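# Stack the standing pallet collar onto the pallet's collar

## Task

Place the pallet collar that is standing up so it rests squarely seated on top of the collar already lying on the pallet.

## Robot and tools

Setup: four identical i2rt Big YAM arms (arm1, arm2, arm3, arm4). Each has six revolute joints, a two-finger gripper and a wrist camera. Two fixed room cameras, cam_high and cam_low, also give views. Every arm acts on its own and never waits for the others.

Frame: all poses use one shared scene frame. The origin is on the floor and +z is up; distances are in metres. Feet (base_link, each facing along its own +x): arm1 at (-0.449, -0.868, 0.858) quat_wxyz (0.721, 0.002, 0.006, 0.693); arm2 at (0.221, -0.877, 0.850) quat (0.666, 0.001, -0.004, 0.746); arm3 at (1.002, -0.052, 0.852) quat (0.107, 0.005, 0.005, -0.994); arm4 at (-0.910, -0.163, 0.906) quat (0.993, 0.006, -0.002, -0.120). A hand reaches about 1.0 m from its joint1 axis. The reported "hand" point lies between the finger pads, about 1 cm behind the tips. The fingers point along hand +z and open and close along hand y. Printed hand positions can be off, more so at long reach.

Tool move: arguments arm1..arm4 (each optional) plus cameras. An arm left out gets no new command and may keep pushing toward its old targets. Each arm's part can have the following keys.
- joints: an object of absolute targets keyed by name. Angles are in radians, gripper in metres. Ranges: joint1_rad -2.879..2.879 (turns about the foot; positive is counter-clockwise from above; 0 points along the foot's +x). joint2_rad 0..3.141 (shoulder; 0 is upper arm back and level; positive lifts it up and forward). joint3_rad 0..3.019 (elbow; 0 is folded). joint4_rad -1.692..1.57 (hand pitch; positive raises the fingers). joint5_rad -1.57..1.57 (sideways swing; positive is to the arm's right). joint6_rad -2.094..2.094 (roll; positive is clockwise seen from behind). gripper_m 0..0.093 (fingertip gap). Done tolerances are ±0.045, 0.14, 0.09, 0.055, 0.03, 0.035 rad and ±0.003 m.
- target: one list of seven numbers [x, y, z, qw, qx, qy, qz]. It is an absolute hand pose in the scene frame, in the same form the "hand" line prints. The hand travels in a straight line from its current hand_target toward it. When target is given, joints may only contain gripper_m.
- speed: top path speed in m/s, 0.002..0.5, default 0.25. It is allowed only together with target. Rotation is capped at twice that value in rad/s.
All motions in one call start together. All hand paths end together, paced by the slowest one; each lasts 0.5..10 s, and a call cannot exceed 15 s. Every control step, the commanded pose is clipped to within 100 mm and 20° of the measured hand. Hands lag, drift and may overshoot speed, especially with the arm near straight. Expect about 1 cm or more of final error. Joint paths between postures can swing wide. Paths do not avoid objects or other arms. Unknown keys make a call invalid, and out-of-range values get it refused. After a refusal or a stop, later move/wait/finished_scene calls in the same reply are skipped.
cameras: a list of names from arm1_cam_wrist..arm4_cam_wrist, cam_high, cam_low, or ["all"]. [] means none. If omitted, you get all images when there is no action and none when there is an action.

Tool wait: seconds from 0 to 10, plus optional cameras. It commands nothing and returns the full state.

Tool zoom_image: camera name and region [x0, y0, x1, y1] in pixels, with the origin at top-left and at most 504×504. It only works on a camera included in the most recent images.

Tool read_manual: returns only the licence texts. Tool finished_scene: scene = the current scene number. It is final, and the goal must then hold with no help from the robots.

Reading results: the "move" line gives each commanded arm's outcome, e.g. "arm1 done; arm2 time_out". Arms listed under "as last shown" were not commanded; their status reads "not commanded" and unchanged lines are omitted. The "pictures" line gives the image order. Images can be slightly older than the state. hand_target is the pose the current joint targets imply. Statuses:
- off_target: the joint stopped away from its target and may still push.
- time_out: the joint keeps pushing toward a nearby clipped target; on_its_own lists those still moving. Resend the reported positions to relax it.
- joint command not followed / pose unreachable: a safety check blocked the arm. The gripper still moves, and blocked joints show not_followed and may retry later.
In on_its_own, "held at" is a target, not a reading. Joint velocities are in rad/s (gripper m/s), and "within noise" means the arm is still. Joint torques come in joint order and include the arm's own weight. They carry offsets and noise; entries 3 and 4 flip sign beyond ±28 N m.

Gripper: on a rigid part at full force, gripper_m reads up to about 0.005 below the part's width, or up to about 0.002 above on some units. Closed on nothing it reads 0.000-0.003. For a firm grip, command about 0.005 below the width read at first contact. Force is about 50-64 N per pad. To release, command well above the reading.

Cautions: arms keep pushing on contact and can push hard. Sustained pushing, stretched-out holds or carrying loads heat the motors. A MOTOR HOT line appears from 85 °C; at 100 °C the arm goes limp for 30-60 s or longer, and its keys then read limit_stop_at_motor_heat (resend the targets afterwards). Never press two robots together, and never close a gripper on another arm's fingers. The collision check may not catch fingers, gripper housings or cameras in time. Do not knock the collar or anything else off the work area or onto the floor. Avoid dropping parts, releasing them while moving, or slamming. Loose objects may occasionally get a brief push. Smooth, economical motion is preferred.

Each tool is called by a JSON object that holds its "name" and its "arguments", one argument or row to a line.

## Session

{"name": "move", "arguments": {

}}

Scene clock: 0.00 s.
Joint torques (N m): no reading
Motor temperatures (°C): arm1=[31 38 36 30 37 29 36] | arm2=[32 31 27 34 33 27 31] | arm3=[29 32 35 37 28 30 28] | arm4=[36 28 37 30 29 34 28]
Heat: arm1: hottest joint2_rad 38 °C; arm2: hottest joint4_rad 34 °C; arm3: hottest joint4_rad 37 °C; arm4: hottest joint3_rad 37 °C.
Joint velocities: within noise
arm1.joint_positions: joint1_rad=-0.398 joint2_rad=+0.470 joint3_rad=+1.390 joint4_rad=-1.240 joint5_rad=+0.115 joint6_rad=+0.097 gripper_m=+0.09396
arm1.joint_status: not commanded
arm1.hand: x=-0.3492 y=-0.7115 z=+1.4449 quat_wxyz=(-0.499, +0.372, -0.723, -0.299) (m; scene frame)
arm1.hand_target: x=-0.3509 y=-0.7153 z=+1.4564 quat_wxyz=(-0.508, +0.368, -0.717, -0.306) (m; scene frame)
arm1.hand_status: not commanded
arm2.joint_positions: joint1_rad=+0.088 joint2_rad=+0.484 joint3_rad=+1.404 joint4_rad=-1.425 joint5_rad=-0.290 joint6_rad=+0.382 gripper_m=+0.09396
arm2.joint_status: not commanded
arm2.hand: x=+0.1399 y=-0.7350 z=+1.4055 quat_wxyz=(-0.132, +0.603, -0.605, -0.503) (m; scene frame)
arm2.hand_target: x=+0.1405 y=-0.7382 z=+1.4154 quat_wxyz=(-0.138, +0.600, -0.600, -0.511) (m; scene frame)
arm2.hand_status: not commanded
arm3.joint_positions: joint1_rad=-0.295 joint2_rad=+0.553 joint3_rad=+1.337 joint4_rad=-1.279 joint5_rad=+0.134 joint6_rad=+0.463 gripper_m=+0.09396
arm3.joint_status: not commanded
arm3.hand: x=+0.7796 y=-0.0168 z=+1.3910 quat_wxyz=(-0.035, -0.819, +0.261, +0.511) (m; scene frame)
arm3.hand_target: x=+0.7824 y=-0.0171 z=+1.4028 quat_wxyz=(-0.037, -0.812, +0.259, +0.522) (m; scene frame)
arm3.hand_status: not commanded
arm4.joint_positions: joint1_rad=+0.170 joint2_rad=+0.616 joint3_rad=+1.374 joint4_rad=-1.499 joint5_rad=+0.177 joint6_rad=-0.496 gripper_m=+0.09396
arm4.joint_status: not commanded
arm4.hand: x=-0.7070 y=-0.2144 z=+1.4101 quat_wxyz=(-0.367, +0.155, -0.899, +0.185) (m; scene frame)
arm4.hand_target: x=-0.7087 y=-0.2144 z=+1.4233 quat_wxyz=(-0.381, +0.153, -0.892, +0.188) (m; scene frame)
arm4.hand_status: not commanded
pictures: arm1_cam_wrist, arm2_cam_wrist, arm3_cam_wrist, arm4_cam_wrist, cam_high, cam_low
Images, in order (width x height): arm1_cam_wrist 672x504, arm2_cam_wrist 672x504, arm3_cam_wrist 672x504, arm4_cam_wrist 672x504, cam_high 672x504, cam_low 672x504.

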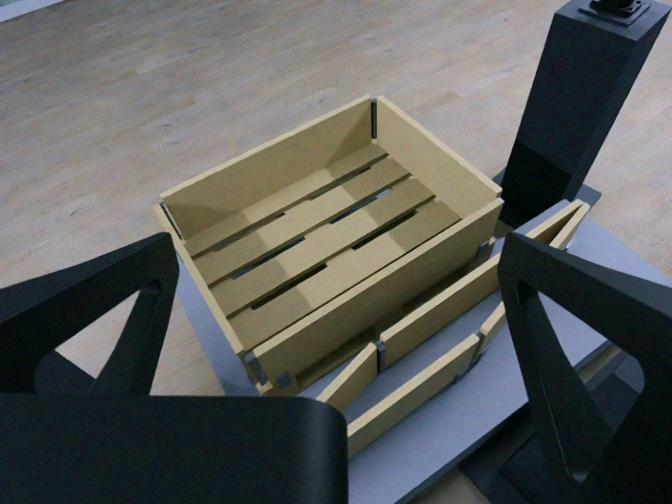

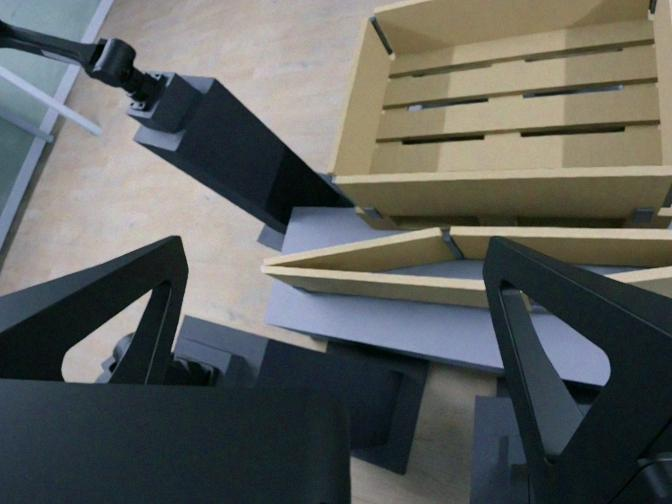

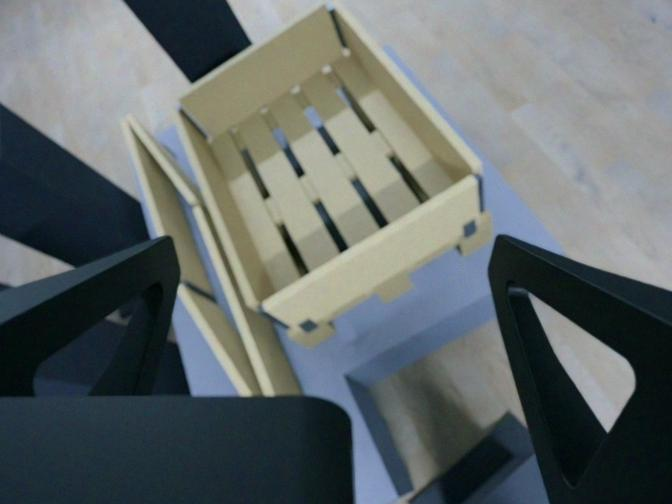

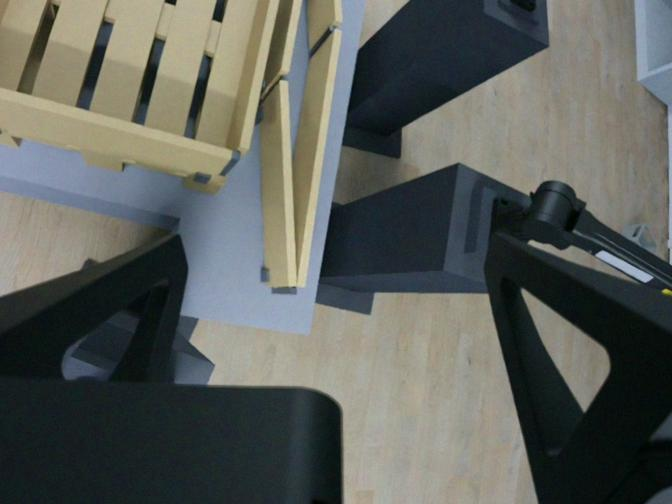

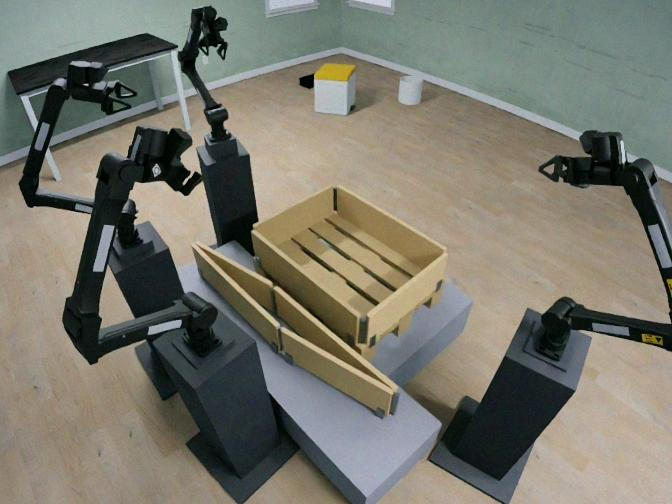

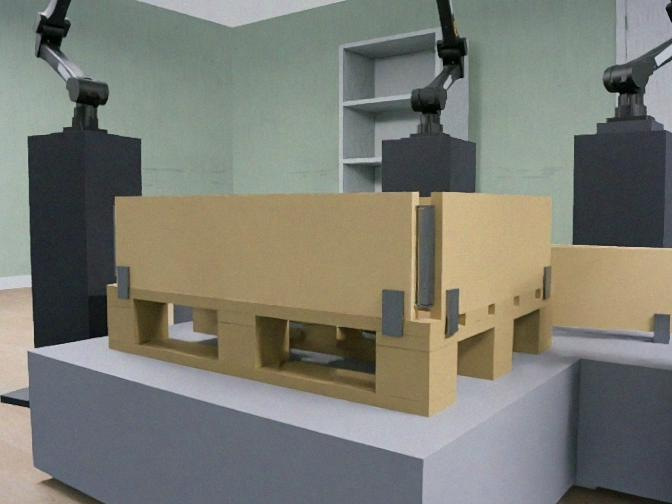

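{"name": "zoom_image", "arguments": {
  "camera": "cam_high",
  "region": [160, 170, 480, 430]
}}

{"name": "zoom_image", "arguments": {
  "camera": "arm1_cam_wrist",
  "region": [150, 80, 620, 480]
}}

{"name": "zoom_image", "arguments": {
  "camera": "arm3_cam_wrist",
  "region": [100, 0, 504, 400]
}}

{"name": "zoom_image", "arguments": {
  "camera": "arm4_cam_wrist",
  "region": [0, 0, 400, 340]
}}

{"name": "zoom_image", "arguments": {
  "camera": "cam_low",
  "region": [80, 150, 672, 430]
}}

{"name": "zoom_image", "arguments": {
  "camera": "arm2_cam_wrist",
  "region": [170, 0, 672, 400]
}}

Scaled by 1.575 from the camera's 672x504 image, which has a finer 960x720 frame.

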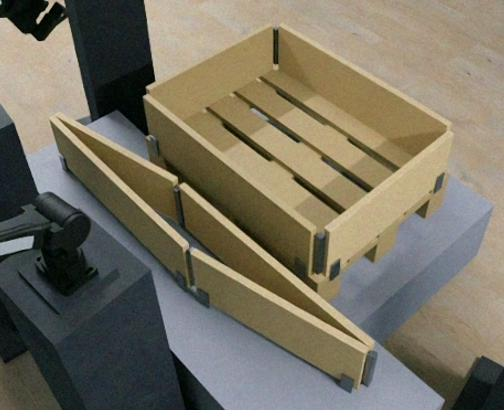

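Scaled by 1.072 from the camera's 672x504 image, which has a finer 960x720 frame.

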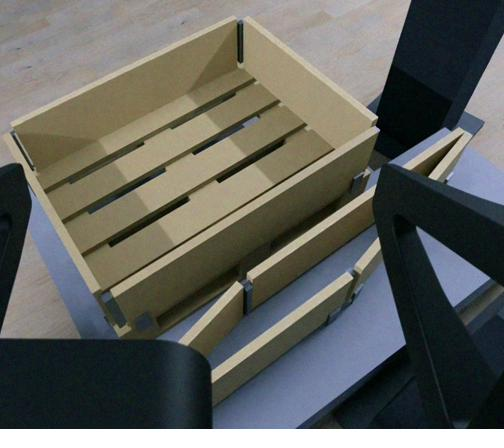

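Scaled by 1.248 from the camera's 672x504 image, which has a finer 960x720 frame.

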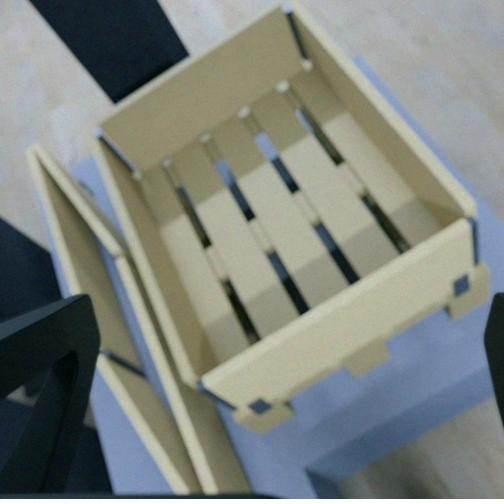

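Scaled by 1.260 from the camera's 672x504 image, which has a finer 960x720 frame.

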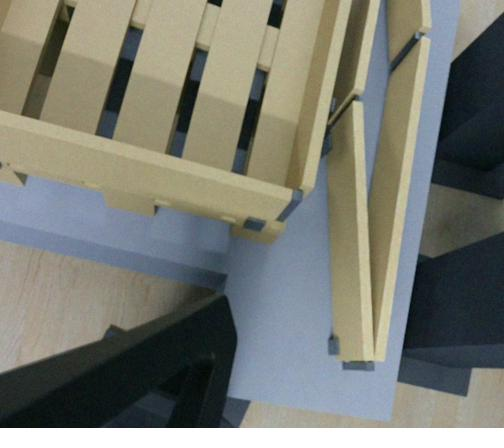

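Region (80, 150, 672, 430) is 592x280 pixels. A region can be at most 504 by 504 pixels.

Scaled by 1.004 from the camera's 672x504 image, which has a finer 960x720 frame.

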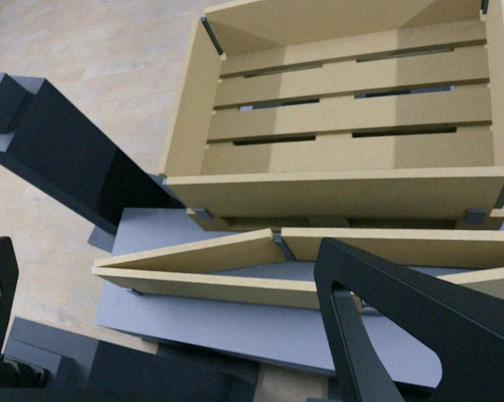

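{"name": "move", "arguments": {
  "arm1": {"target":[-0.52,-0.49,0.75,0,0,1,0],"joints":{"gripper_m":0.07}},
  "arm2": {"target":[-0.18,-0.488,0.75,0,1,0,0],"joints":{"gripper_m":0.07}},
  "arm3": {"target":[0.47,-0.375,0.75,0,0.954,0,-0.301],"joints":{"gripper_m":0.07}},
  "arm4": {"target":[-0.12,-0.34,0.78,0.423,0,0.906,0],"joints":{"gripper_m":0.07}},
  "cameras": ["all"]
}}

Scene clock: 80.40 s.
Joint torques (N m): arm1=[-1.03 -10.58 8.14 0.53 -0.06 0.13] | arm2=[0.62 -19.43 9.52 -0.38 0.03 -0.31] | arm3=[2.43 -16.09 8.4 1.14 0.1 -0.22] | arm4=[-0.5 -22.01 11.66 1.14 -0.16 0.02]
Motor temperatures (°C): arm1=[31 38 40 30 35 28 34] | arm2=[32 31 32 33 32 26 30] | arm3=[29 32 44 36 28 29 28] | arm4=[36 28 47 30 28 32 28]
Heat: arm1: hottest joint3_rad 40 °C; arm2: hottest joint4_rad 33 °C; arm3: hottest joint3_rad 44 °C; arm4: hottest joint3_rad 47 °C.
move: arm1 off_target; arm2 off_target; arm3 off_target; arm4 off_target
Joint velocities: within noise
arm1.joint_positions: joint1_rad=+0.241 joint2_rad=+1.846 joint3_rad=+0.771 joint4_rad=-0.528 joint5_rad=+0.017 joint6_rad=+1.746 gripper_m=+0.07012
arm1.joint_status: all done
arm1.hand: x=-0.5207 y=-0.5119 z=+0.7513 quat_wxyz=(-0.006, +0.014, -1.000, +0.017) (m; scene frame)
arm1.hand_target: x=-0.5195 y=-0.4920 z=+0.7524 quat_wxyz=(-0.001, +0.001, -1.000, +0.002) (m; scene frame)
arm1.hand_status: off_target (0.022 m and 2.6 deg from the pose sent, 0.749 m and 87.4 deg at the start)
arm2.joint_positions: joint1_rad=+0.685 joint2_rad=+2.131 joint3_rad=+1.338 joint4_rad=-0.792 joint5_rad=-0.001 joint6_rad=-0.755 gripper_m=+0.07009
arm2.joint_status: all done
arm2.hand: x=-0.1686 y=-0.4951 z=+0.7481 quat_wxyz=(+0.001, +1.000, -0.009, +0.006) (m; scene frame)
arm2.hand_target: x=-0.1792 y=-0.4883 z=+0.7517 quat_wxyz=(-0.004, +1.000, +0.001, +0.003) (m; scene frame)
arm2.hand_status: off_target (0.014 m and 1.3 deg from the pose sent, 0.770 m and 105.9 deg at the start)
arm3.joint_positions: joint1_rad=+0.413 joint2_rad=+2.102 joint3_rad=+1.145 joint4_rad=-0.118 joint5_rad=+0.354 joint6_rad=+0.570 gripper_m=+0.07006
arm3.joint_status: all done
arm3.hand: x=+0.4787 y=-0.3572 z=+0.7474 quat_wxyz=(+0.010, -0.956, +0.014, +0.292) (m; scene frame)
arm3.hand_target: x=+0.4714 y=-0.3737 z=+0.7507 quat_wxyz=(+0.002, -0.954, +0.002, +0.300) (m; scene frame)
arm3.hand_status: off_target (0.020 m and 2.3 deg from the pose sent, 0.797 m and 41.8 deg at the start)
arm4.joint_positions: joint1_rad=-0.011 joint2_rad=+2.472 joint3_rad=+1.618 joint4_rad=+0.113 joint5_rad=-0.179 joint6_rad=-0.191 gripper_m=+0.07007
arm4.joint_status: all done
arm4.hand: x=-0.1351 y=-0.3283 z=+0.7691 quat_wxyz=(-0.412, +0.006, -0.911, +0.002) (m; scene frame)
arm4.hand_target: x=-0.1215 y=-0.3415 z=+0.7805 quat_wxyz=(-0.423, -0.003, -0.906, +0.004) (m; scene frame)
arm4.hand_status: off_target (0.022 m and 1.5 deg from the pose sent, 0.870 m and 28.5 deg at the start)
pictures: arm1_cam_wrist, arm2_cam_wrist, arm3_cam_wrist, arm4_cam_wrist, cam_high, cam_low
Images, in order (width x height): arm1_cam_wrist 672x504, arm2_cam_wrist 672x504, arm3_cam_wrist 672x504, arm4_cam_wrist 672x504, cam_high 672x504, cam_low 672x504.

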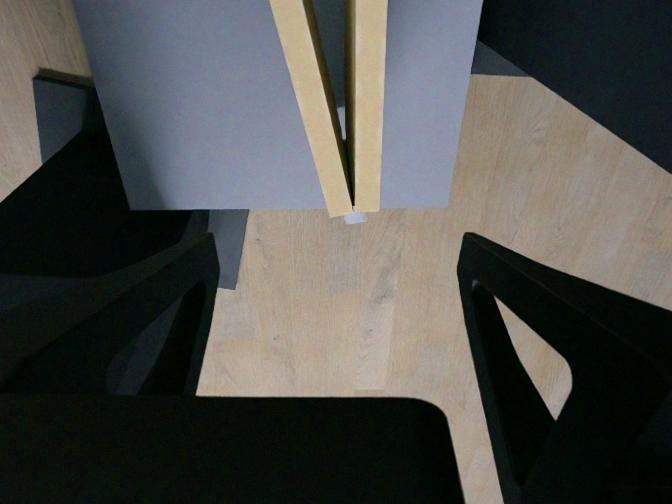

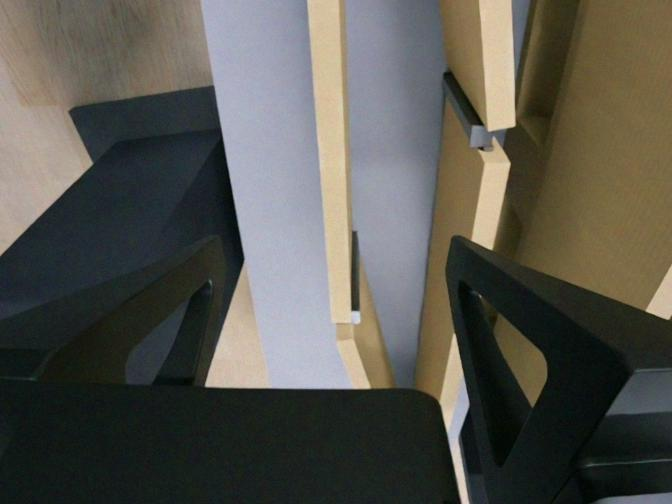

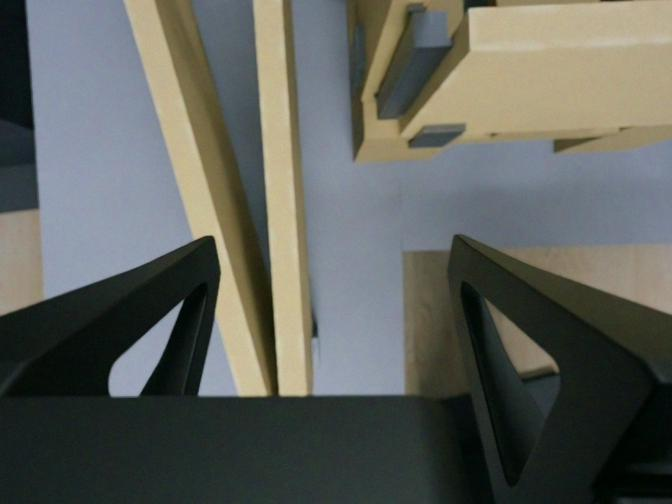

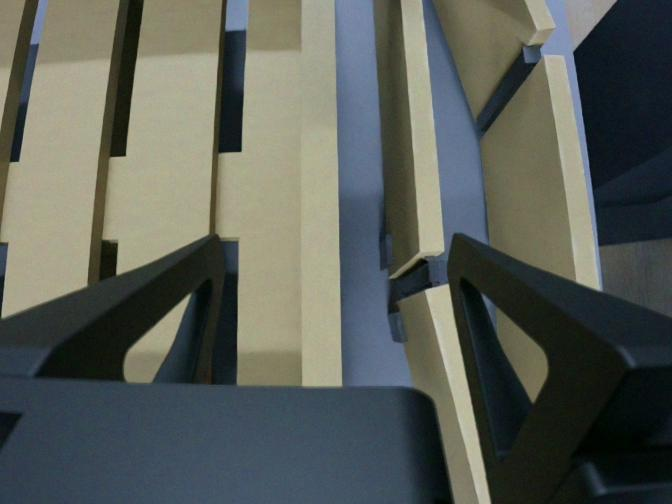

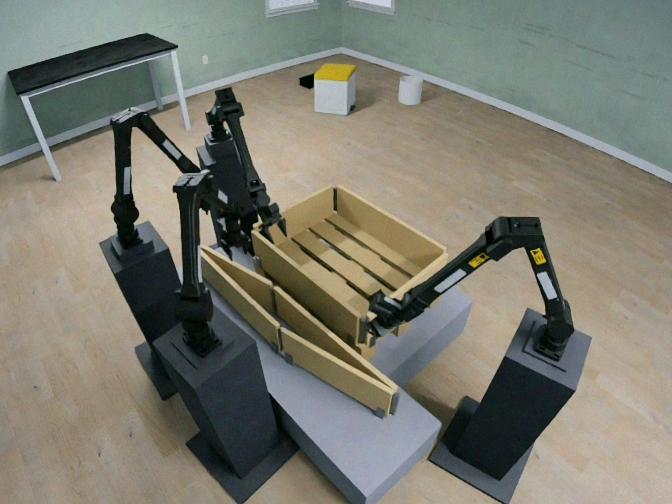

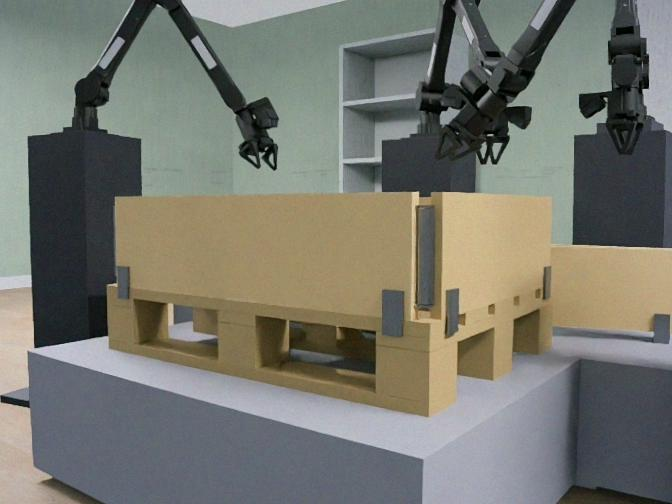

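{"name": "move", "arguments": {
  "arm1": {"target":[-0.51,-0.527,0.6,0,0,1,0]},
  "arm2": {"target":[-0.18,-0.495,0.6,0,1,0,0]},
  "arm3": {"target":[0.475,-0.395,0.6,0,0.954,0,-0.301]},
  "arm4": {"target":[-0.02,-0.41,0.61,0.423,0,0.906,0]},
  "cameras": ["all"]
}}

Scene clock: 111.77 s.
Joint torques (N m): arm1=[-1.08 -12.28 1.81 0.57 -0.06 0.01] | arm2=[0.79 -20.42 6.91 0.47 -0.27 -0.21] | arm3=[2.55 -17.85 6.05 1.51 0.33 0.06] | arm4=[0.38 -24.41 12.59 1.76 0.03 -0.16]
Motor temperatures (°C): arm1=[31 39 41 30 34 28 33] | arm2=[32 33 33 33 31 26 29] | arm3=[29 35 44 36 28 28 27] | arm4=[36 33 48 29 28 32 28]
Heat: arm1: hottest joint3_rad 41 °C; arm2: hottest joint2_rad 33 °C; arm3: hottest joint3_rad 44 °C; arm4: hottest joint3_rad 48 °C.
move: arm1 done; arm2 off_target; arm3 off_target; arm4 off_target
Joint velocities: within noise
arm1.joint_positions: joint1_rad=+0.229 joint2_rad=+2.282 joint3_rad=+0.772 joint4_rad=-0.071 joint5_rad=+0.015 joint6_rad=+1.746 gripper_m=+0.07012
arm1.joint_status: not commanded
arm1.hand: x=-0.5139 y=-0.5338 z=+0.6024 quat_wxyz=(-0.003, +0.008, -1.000, +0.006) (m; scene frame)
arm1.hand_target: x=-0.5100 y=-0.5269 z=+0.6001 quat_wxyz=(+0.000, +0.000, -1.000, -0.001) (m; scene frame)
arm1.hand_status: done (0.008 m and 1.2 deg from the pose sent, 0.152 m and 2.6 deg at the start)
arm2.joint_positions: joint1_rad=+0.692 joint2_rad=+2.431 joint3_rad=+1.392 joint4_rad=-0.559 joint5_rad=-0.004 joint6_rad=-0.755 gripper_m=+0.07009
arm2.joint_status: not commanded
arm2.hand: x=-0.1673 y=-0.5004 z=+0.6019 quat_wxyz=(+0.007, +1.000, -0.006, +0.010) (m; scene frame)
arm2.hand_target: x=-0.1798 y=-0.4951 z=+0.6004 quat_wxyz=(+0.000, +1.000, +0.000, +0.000) (m; scene frame)
arm2.hand_status: off_target (0.014 m and 1.5 deg from the pose sent, 0.149 m and 1.3 deg at the start)
arm3.joint_positions: joint1_rad=+0.449 joint2_rad=+2.462 joint3_rad=+1.289 joint4_rad=+0.089 joint5_rad=+0.361 joint6_rad=+0.570 gripper_m=+0.07006
arm3.joint_status: not commanded
arm3.hand: x=+0.4807 y=-0.3812 z=+0.5996 quat_wxyz=(+0.010, -0.957, -0.003, +0.290) (m; scene frame)
arm3.hand_target: x=+0.4753 y=-0.3950 z=+0.6005 quat_wxyz=(+0.000, -0.954, +0.000, +0.301) (m; scene frame)
arm3.hand_status: off_target (0.015 m and 1.8 deg from the pose sent, 0.152 m and 2.3 deg at the start)
arm4.joint_positions: joint1_rad=-0.071 joint2_rad=+3.105 joint3_rad=+2.524 joint4_rad=-0.126 joint5_rad=-0.193 joint6_rad=-0.200 gripper_m=+0.07004
arm4.joint_status: not commanded
arm4.hand: x=-0.0355 y=-0.4057 z=+0.6172 quat_wxyz=(-0.428, -0.012, -0.904, +0.015) (m; scene frame)
arm4.hand_target: x=-0.0307 y=-0.4068 z=+0.6177 quat_wxyz=(-0.436, -0.009, -0.900, +0.020) (m; scene frame)
arm4.hand_status: off_target (0.018 m and 2.3 deg from the pose sent, 0.213 m and 1.5 deg at the start; a joint's target at an end of its range on 27 of 62 steps)
pictures: arm1_cam_wrist, arm2_cam_wrist, arm3_cam_wrist, arm4_cam_wrist, cam_high, cam_low
Images, in order (width x height): arm1_cam_wrist 672x504, arm2_cam_wrist 672x504, arm3_cam_wrist 672x504, arm4_cam_wrist 672x504, cam_high 672x504, cam_low 672x504.

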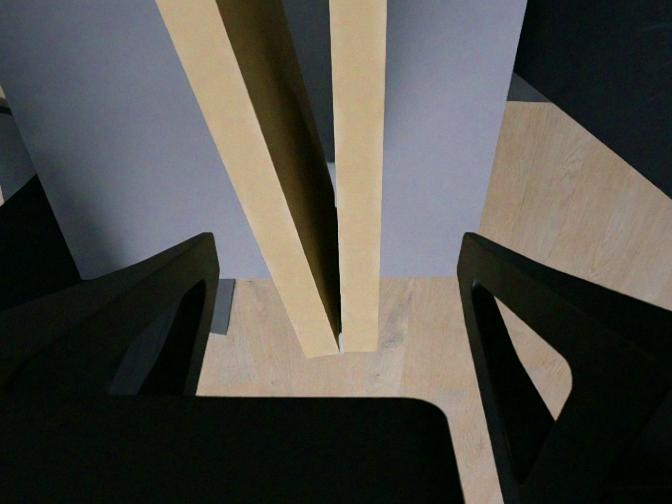

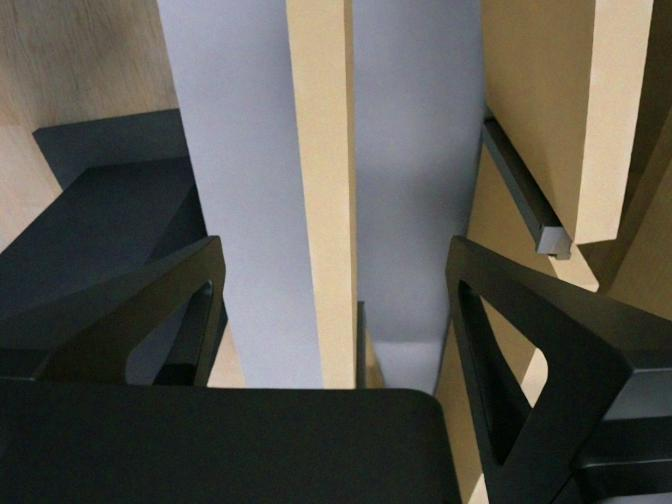

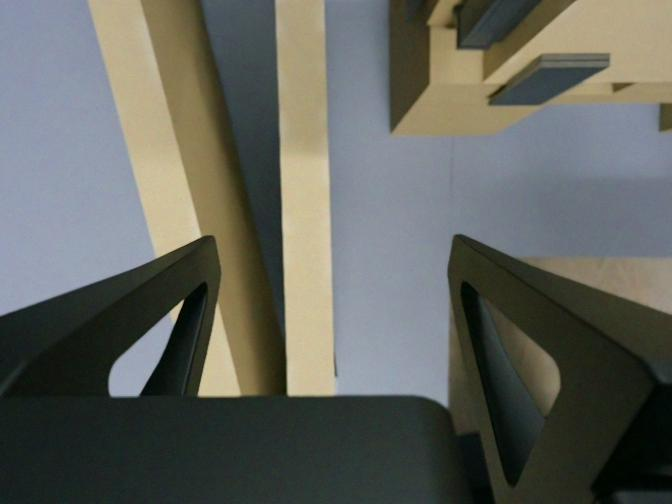

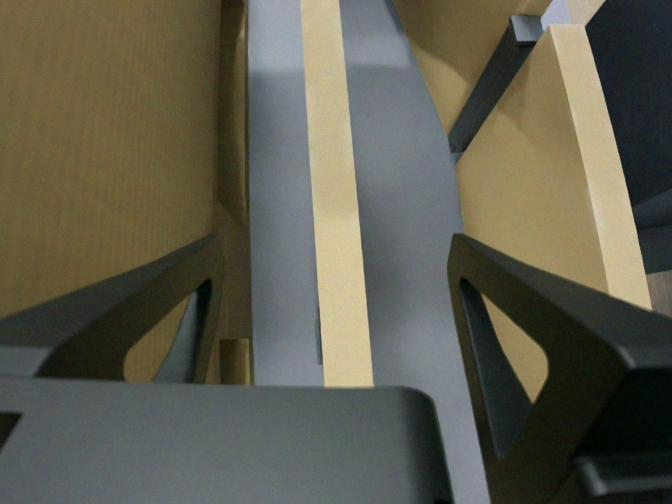

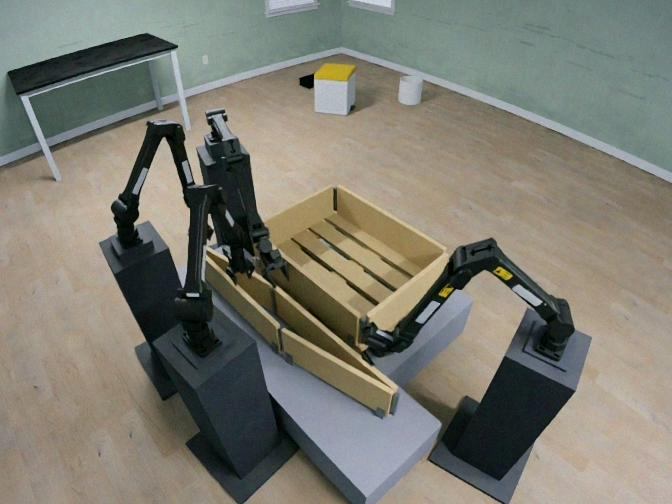

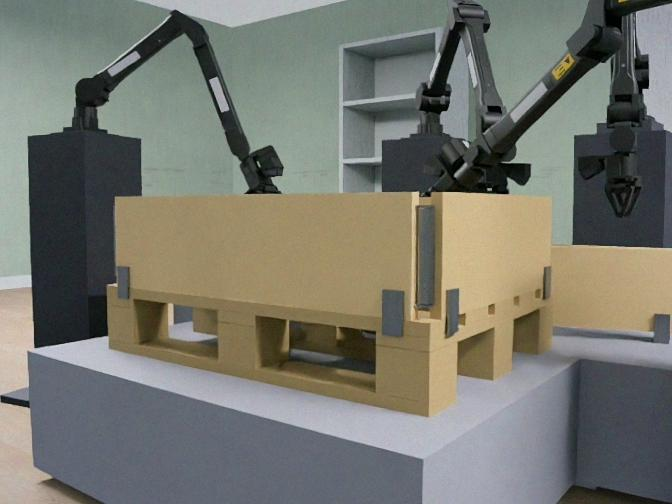

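{"name": "move", "arguments": {
  "arm1": {"target":[-0.467,-0.534,0.59,0,0,1,0],"joints":{"gripper_m":0.048}},
  "arm2": {"target":[-0.18,-0.498,0.59,0,1,0,0],"joints":{"gripper_m":0.055}},
  "arm3": {"target":[0.475,-0.408,0.59,0,0.954,0,-0.301],"joints":{"gripper_m":0.055}},
  "arm4": {"target":[-0.04,-0.39,0.82,0.423,0,0.906,0]},
  "cameras": ["arm1_cam_wrist","arm2_cam_wrist","arm3_cam_wrist"]
}}

Scene clock: 131.40 s.
Joint torques (N m): arm1=[-1.03 -11.75 -0.16 0.65 -0.06 -0.11] | arm2=[0.79 -19.84 6.98 0.5 -0.27 -0.17] | arm3=[2.55 -17.55 6.32 0.98 0.33 0.1] | arm4=[1.73 -26.46 10.19 1.91 -0.16 -0.15]
Motor temperatures (°C): arm1=[31 39 39 30 34 28 33] | arm2=[32 36 32 33 31 26 29] | arm3=[29 37 41 36 28 28 27] | arm4=[35 33 50 29 28 32 28]
Heat: arm1: hottest joint2_rad 39 °C; arm2: hottest joint2_rad 36 °C; arm3: hottest joint3_rad 41 °C; arm4: hottest joint3_rad 50 °C.
move: arm1 off_target; arm2 off_target; arm3 off_target; arm4 off_target
Joint velocities: within noise
arm1.joint_positions: joint1_rad=+0.104 joint2_rad=+2.304 joint3_rad=+0.772 joint4_rad=-0.023 joint5_rad=+0.014 joint6_rad=+1.644 gripper_m=+0.04811
arm1.joint_status: all done
arm1.hand: x=-0.4723 y=-0.5256 z=+0.5950 quat_wxyz=(-0.001, -0.004, -1.000, -0.006) (m; scene frame)
arm1.hand_target: x=-0.4672 y=-0.5343 z=+0.5902 quat_wxyz=(+0.000, -0.005, -1.000, +0.000) (m; scene frame)
arm1.hand_status: off_target (0.011 m and 0.8 deg from the pose sent, 0.048 m and 1.2 deg at the start)
arm2.joint_positions: joint1_rad=+0.696 joint2_rad=+2.444 joint3_rad=+1.392 joint4_rad=-0.542 joint5_rad=-0.004 joint6_rad=-0.755 gripper_m=+0.05509
arm2.joint_status: all done
arm2.hand: x=-0.1681 y=-0.5024 z=+0.5950 quat_wxyz=(+0.006, +1.000, -0.004, +0.009) (m; scene frame)
arm2.hand_target: x=-0.1798 y=-0.4982 z=+0.5904 quat_wxyz=(+0.000, +1.000, +0.000, +0.000) (m; scene frame)
arm2.hand_status: off_target (0.014 m and 1.3 deg from the pose sent, 0.018 m and 1.5 deg at the start)
arm3.joint_positions: joint1_rad=+0.465 joint2_rad=+2.488 joint3_rad=+1.328 joint4_rad=+0.089 joint5_rad=+0.371 joint6_rad=+0.573 gripper_m=+0.05507
arm3.joint_status: all done
arm3.hand: x=+0.4764 y=-0.3958 z=+0.5942 quat_wxyz=(+0.007, -0.955, -0.007, +0.297) (m; scene frame)
arm3.hand_target: x=+0.4754 y=-0.4076 z=+0.5901 quat_wxyz=(+0.002, -0.954, -0.005, +0.301) (m; scene frame)
arm3.hand_status: off_target (0.013 m and 1.2 deg from the pose sent, 0.029 m and 1.8 deg at the start)
arm4.joint_positions: joint1_rad=-0.071 joint2_rad=+2.631 joint3_rad=+2.102 joint4_rad=-0.217 joint5_rad=-0.216 joint6_rad=-0.200 gripper_m=+0.07004
arm4.joint_status: not commanded
arm4.hand: x=-0.0483 y=-0.3999 z=+0.8079 quat_wxyz=(-0.413, -0.010, -0.911, -0.001) (m; scene frame)
arm4.hand_target: x=-0.0402 y=-0.3897 z=+0.8200 quat_wxyz=(-0.423, +0.000, -0.906, +0.000) (m; scene frame)
arm4.hand_status: off_target (0.018 m and 1.7 deg from the pose sent, 0.203 m and 2.3 deg at the start; pose on its path clipped on 13 of 57 steps)
pictures: arm1_cam_wrist, arm2_cam_wrist, arm3_cam_wrist
Images, in order (width x height): arm1_cam_wrist 672x504, arm2_cam_wrist 672x504, arm3_cam_wrist 672x504.

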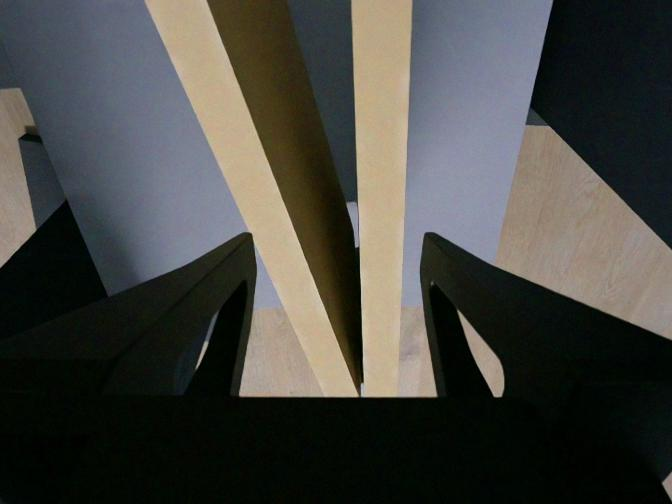

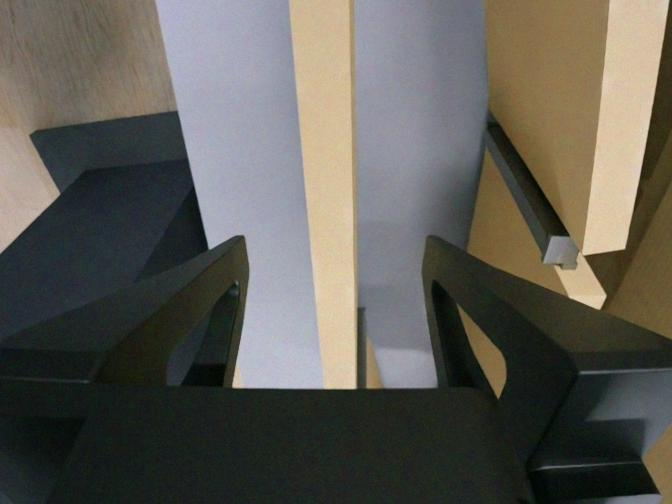

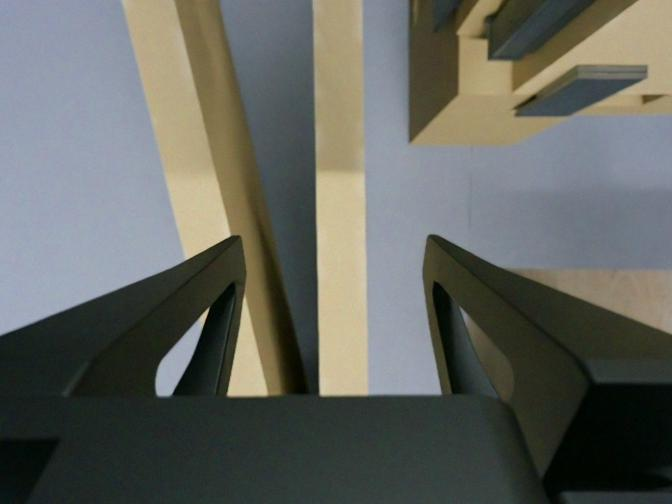

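{"name": "move", "arguments": {
  "arm1": {"target":[-0.464,-0.551,0.59,0,0,1,0]}
}}

{"name": "move", "arguments": {
  "arm1": {"target":[-0.464,-0.551,0.52,0,0,1,0],"speed":0.1},
  "arm2": {"target":[-0.18,-0.498,0.52,0,1,0,0],"speed":0.1},
  "arm3": {"target":[0.475,-0.409,0.52,0,0.954,0,-0.301],"speed":0.1},
  "cameras": ["arm1_cam_wrist","arm2_cam_wrist","arm3_cam_wrist","arm4_cam_wrist"]
}}

Scene clock: 139.73 s.
Joint torques (N m): arm1=[-1.14 -11.28 -0.35 0.65 -0.05 -0.11] | arm2=[0.79 -19.84 6.98 0.5 -0.27 -0.17] | arm3=[2.55 -17.67 6.32 0.99 0.33 0.09] | arm4=[1.73 -26.23 10.21 1.91 -0.16 -0.15]
Motor temperatures (°C): arm1=[31 40 39 30 34 28 33] | arm2=[32 36 31 33 31 26 29] | arm3=[29 36 40 36 28 28 27] | arm4=[35 36 50 29 28 32 28]
Heat: arm1: hottest joint2_rad 40 °C; arm2: hottest joint2_rad 36 °C; arm3: hottest joint3_rad 40 °C; arm4: hottest joint3_rad 50 °C.
move: arm1 done
Joint velocities: within noise
arm1.joint_positions: joint1_rad=+0.099 joint2_rad=+2.305 joint3_rad=+0.725 joint4_rad=+0.023 joint5_rad=+0.014 joint6_rad=+1.627 gripper_m=+0.04811
arm1.joint_status: not commanded
arm1.hand: x=-0.4693 y=-0.5445 z=+0.5944 quat_wxyz=(-0.001, +0.002, -1.000, -0.004) (m; scene frame)
arm1.hand_target: x=-0.4643 y=-0.5508 z=+0.5903 quat_wxyz=(+0.000, +0.000, -1.000, +0.000) (m; scene frame)
arm1.hand_status: done (0.009 m and 0.6 deg from the pose sent, 0.027 m and 0.8 deg at the start)
arm2, arm3, arm4: as last shown
arm4.hand_target: x=-0.0403 y=-0.3898 z=+0.8200 quat_wxyz=(-0.423, +0.000, -0.906, +0.000) (m; scene frame)

Scene clock: 141.30 s.
Joint torques (N m): arm1=[-1.14 -12.1 -0.39 0.64 -0.05 -0.11] | arm2=[0.79 -20.66 5.96 0.53 -0.27 -0.16] | arm3=[2.78 -18.26 5.55 1.54 0.25 0.1] | arm4=[1.67 -26.29 10.22 1.87 -0.16 -0.16]
Motor temperatures (°C): arm1=[31 40 39 30 34 28 33] | arm2=[32 36 31 33 31 26 29] | arm3=[29 36 40 36 28 28 27] | arm4=[35 36 50 29 28 32 28]
Heat: arm1: hottest joint2_rad 40 °C; arm2: hottest joint2_rad 36 °C; arm3: hottest joint3_rad 40 °C; arm4: hottest joint3_rad 50 °C.
move: arm1 done; arm2 off_target; arm3 off_target
Joint velocities: within noise
arm1.joint_positions: joint1_rad=+0.096 joint2_rad=+2.531 joint3_rad=+0.821 joint4_rad=+0.136 joint5_rad=+0.014 joint6_rad=+1.624 gripper_m=+0.04811
arm1.joint_status: not commanded
arm1.hand: x=-0.4686 y=-0.5532 z=+0.5240 quat_wxyz=(-0.002, +0.002, -1.000, +0.004) (m; scene frame)
arm1.hand_target: x=-0.4640 y=-0.5512 z=+0.5201 quat_wxyz=(+0.000, +0.000, -1.000, +0.000) (m; scene frame)
arm1.hand_status: done (0.006 m and 0.5 deg from the pose sent, 0.075 m and 0.6 deg at the start)
arm2.joint_positions: joint1_rad=+0.696 joint2_rad=+2.609 joint3_rad=+1.483 joint4_rad=-0.468 joint5_rad=-0.006 joint6_rad=-0.755 gripper_m=+0.05509
arm2.joint_status: not commanded
arm2.hand: x=-0.1694 y=-0.5013 z=+0.5244 quat_wxyz=(+0.006, +1.000, -0.003, +0.008) (m; scene frame)
arm2.hand_target: x=-0.1797 y=-0.4985 z=+0.5201 quat_wxyz=(+0.001, +1.000, +0.000, +0.000) (m; scene frame)
arm2.hand_status: off_target (0.012 m and 1.3 deg from the pose sent, 0.076 m and 1.3 deg at the start)
arm3.joint_positions: joint1_rad=+0.465 joint2_rad=+2.660 joint3_rad=+1.439 joint4_rad=+0.135 joint5_rad=+0.372 joint6_rad=+0.585 gripper_m=+0.05506
arm3.joint_status: not commanded
arm3.hand: x=+0.4763 y=-0.3952 z=+0.5233 quat_wxyz=(+0.010, -0.956, -0.002, +0.293) (m; scene frame)
arm3.hand_target: x=+0.4754 y=-0.4090 z=+0.5203 quat_wxyz=(-0.001, -0.954, +0.000, +0.300) (m; scene frame)
arm3.hand_status: off_target (0.014 m and 1.6 deg from the pose sent, 0.075 m and 1.2 deg at the start)
arm4: as last shown
pictures: arm1_cam_wrist, arm2_cam_wrist, arm3_cam_wrist, arm4_cam_wrist
Images, in order (width x height): arm1_cam_wrist 672x504, arm2_cam_wrist 672x504, arm3_cam_wrist 672x504, arm4_cam_wrist 672x504.

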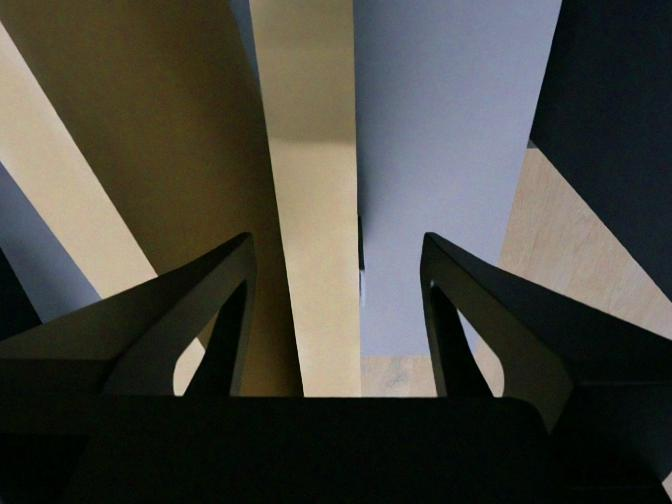

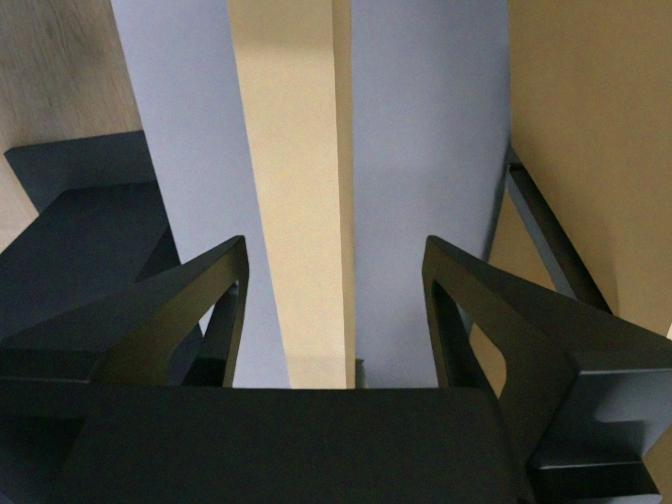

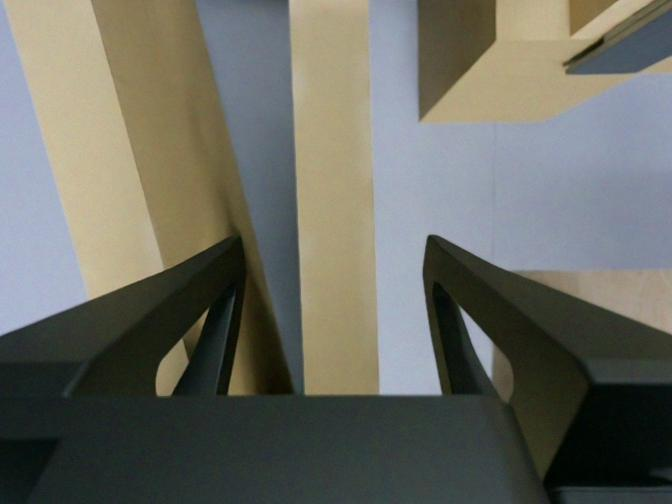

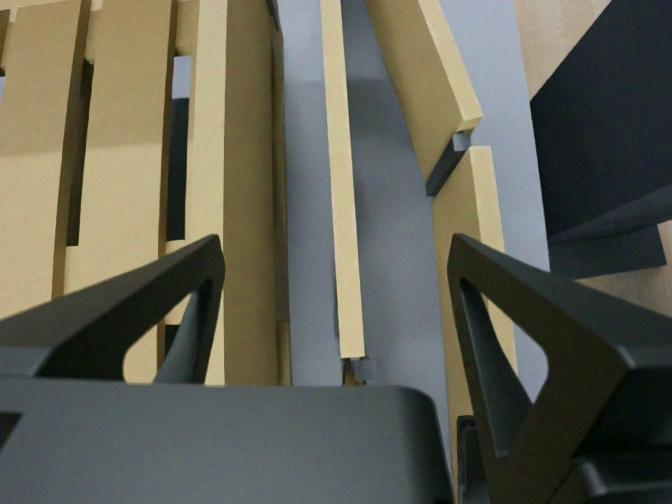

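{"name": "move", "arguments": {
  "arm1": {"joints":{"gripper_m":0.026}},
  "arm2": {"joints":{"gripper_m":0.026}},
  "arm3": {"joints":{"gripper_m":0.026}}
}}

{"name": "move", "arguments": {
  "arm1": {"joints":{"gripper_m":0.006}},
  "arm2": {"joints":{"gripper_m":0.006}},
  "arm3": {"joints":{"gripper_m":0.006}},
  "cameras": ["arm1_cam_wrist","arm2_cam_wrist","arm3_cam_wrist"]
}}

Scene clock: 145.87 s.
Joint torques (N m): arm1=[-1.14 -12.16 -0.55 0.5 -0.05 -0.11] | arm2=[0.26 -20.78 5.93 0.51 -0.09 -0.16] | arm3=[2.73 -18.26 5.56 1.52 0.17 0.09] | arm4=[1.67 -26.29 10.19 1.88 -0.17 -0.15]
Motor temperatures (°C): arm1=[31 39 38 30 34 28 33] | arm2=[32 36 31 33 31 26 29] | arm3=[29 36 40 36 28 28 27] | arm4=[35 37 50 29 28 32 28]
Heat: arm1: hottest joint2_rad 39 °C; arm2: hottest joint2_rad 36 °C; arm3: hottest joint3_rad 40 °C; arm4: hottest joint3_rad 50 °C.
move: arm1 done; arm2 done; arm3 done
Joint velocities: within noise
arm1.joint_positions: joint1_rad=+0.096 joint2_rad=+2.531 joint3_rad=+0.823 joint4_rad=+0.139 joint5_rad=+0.014 joint6_rad=+1.623 gripper_m=+0.02614
arm1.joint_status: all done
arm1.hand: x=-0.4687 y=-0.5510 z=+0.5239 quat_wxyz=(-0.001, +0.003, -1.000, +0.001) (m; scene frame)
arm1.hand_target: x=-0.4641 y=-0.5512 z=+0.5201 quat_wxyz=(+0.000, +0.001, -1.000, +0.000) (m; scene frame)
arm1.hand_status: not commanded
arm2.joint_positions: joint1_rad=+0.703 joint2_rad=+2.610 joint3_rad=+1.483 joint4_rad=-0.468 joint5_rad=-0.020 joint6_rad=-0.764 gripper_m=+0.02612
arm2.joint_status: all done
arm2.hand: x=-0.1729 y=-0.5061 z=+0.5236 quat_wxyz=(+0.012, +1.000, +0.004, +0.004) (m; scene frame)
arm2.hand_target: x=-0.1809 y=-0.4996 z=+0.5203 quat_wxyz=(+0.004, +1.000, +0.004, -0.003) (m; scene frame)
arm2.hand_status: not commanded
arm3.joint_positions: joint1_rad=+0.465 joint2_rad=+2.660 joint3_rad=+1.439 joint4_rad=+0.135 joint5_rad=+0.375 joint6_rad=+0.585 gripper_m=+0.02609
arm3.joint_status: all done
arm3.hand: x=+0.4762 y=-0.3947 z=+0.5233 quat_wxyz=(+0.012, -0.956, -0.002, +0.293) (m; scene frame)
arm3.hand_target: x=+0.4753 y=-0.4088 z=+0.5204 quat_wxyz=(+0.000, -0.954, +0.000, +0.301) (m; scene frame)
arm3.hand_status: not commanded
arm4: as last shown

Scene clock: 146.37 s.
Joint torques (N m): arm1=[-1.03 -12.22 -0.84 0.36 -0.04 -0.08] | arm2=[0.15 -20.78 5.9 0.51 0.02 -0.16] | arm3=[2.61 -18.14 5.5 1.47 0.27 0.11] | arm4=[1.61 -26.29 10.19 1.88 -0.17 -0.15]
Motor temperatures (°C): arm1=[31 39 38 30 34 28 33] | arm2=[32 36 31 33 31 26 29] | arm3=[29 36 40 36 28 28 27] | arm4=[35 37 50 29 28 32 28]
Heat: arm1: hottest joint2_rad 39 °C; arm2: hottest joint2_rad 36 °C; arm3: hottest joint3_rad 40 °C; arm4: hottest joint3_rad 50 °C.
move: arm1 off_target; arm2 off_target; arm3 off_target
Joint velocities: within noise
arm1.joint_positions: joint1_rad=+0.096 joint2_rad=+2.531 joint3_rad=+0.827 joint4_rad=+0.144 joint5_rad=+0.014 joint6_rad=+1.612 gripper_m=+0.01656
arm1.joint_status: gripper_m off_target (ended at +0.01660, target +0.00600)
arm1.hand: x=-0.4688 y=-0.5475 z=+0.5237 quat_wxyz=(-0.001, +0.008, -1.000, -0.003) (m; scene frame)
arm1.hand_target: x=-0.4640 y=-0.5509 z=+0.5201 quat_wxyz=(+0.000, +0.005, -1.000, +0.000) (m; scene frame)
arm1.hand_status: not commanded
arm2.joint_positions: joint1_rad=+0.705 joint2_rad=+2.610 joint3_rad=+1.483 joint4_rad=-0.468 joint5_rad=-0.018 joint6_rad=-0.765 gripper_m=+0.01867
arm2.joint_status: gripper_m off_target (ended at +0.01871, target +0.00600)
arm2.hand: x=-0.1734 y=-0.5067 z=+0.5236 quat_wxyz=(+0.011, +1.000, +0.006, +0.005) (m; scene frame)
arm2.hand_target: x=-0.1804 y=-0.4990 z=+0.5203 quat_wxyz=(+0.003, +1.000, +0.005, -0.002) (m; scene frame)
arm2.hand_status: not commanded
arm3.joint_positions: joint1_rad=+0.465 joint2_rad=+2.660 joint3_rad=+1.439 joint4_rad=+0.135 joint5_rad=+0.372 joint6_rad=+0.584 gripper_m=+0.02042
arm3.joint_status: gripper_m off_target (ended at +0.02046, target +0.00600)
arm3.hand: x=+0.4765 y=-0.3951 z=+0.5231 quat_wxyz=(+0.011, -0.956, -0.003, +0.292) (m; scene frame)
arm3.hand_target: x=+0.4756 y=-0.4087 z=+0.5202 quat_wxyz=(+0.000, -0.954, +0.000, +0.300) (m; scene frame)
arm3.hand_status: not commanded
arm4: as last shown
pictures: arm1_cam_wrist, arm2_cam_wrist, arm3_cam_wrist
Images, in order (width x height): arm1_cam_wrist 672x504, arm2_cam_wrist 672x504, arm3_cam_wrist 672x504.

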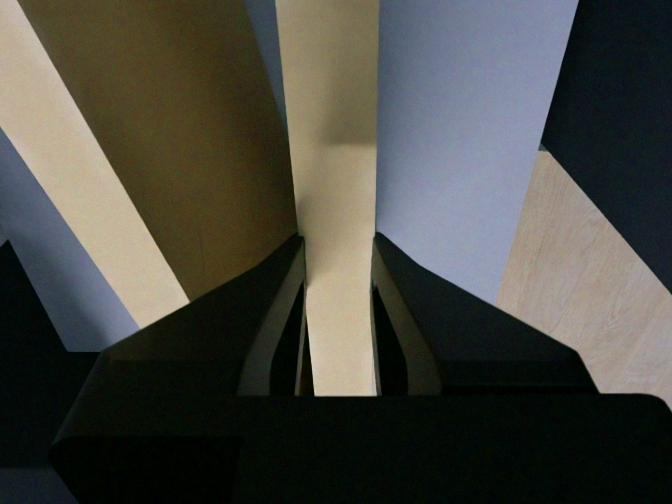

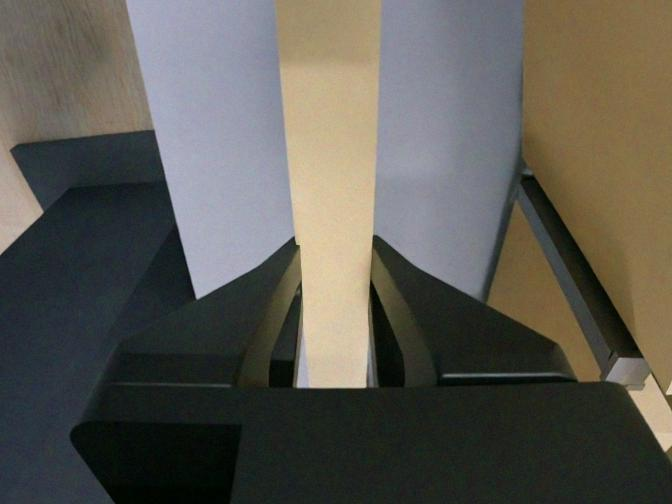

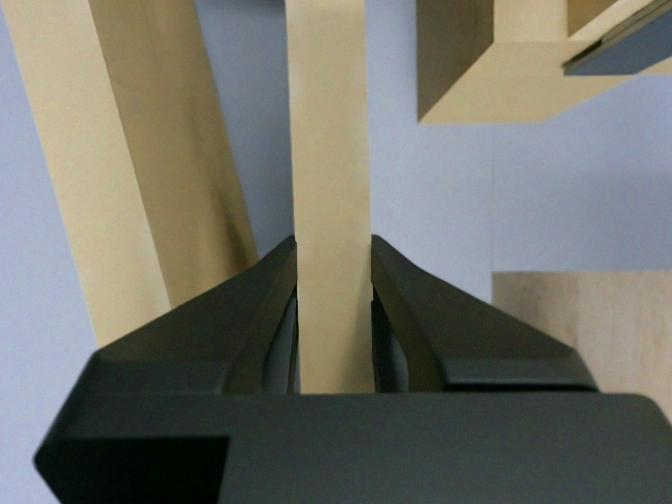

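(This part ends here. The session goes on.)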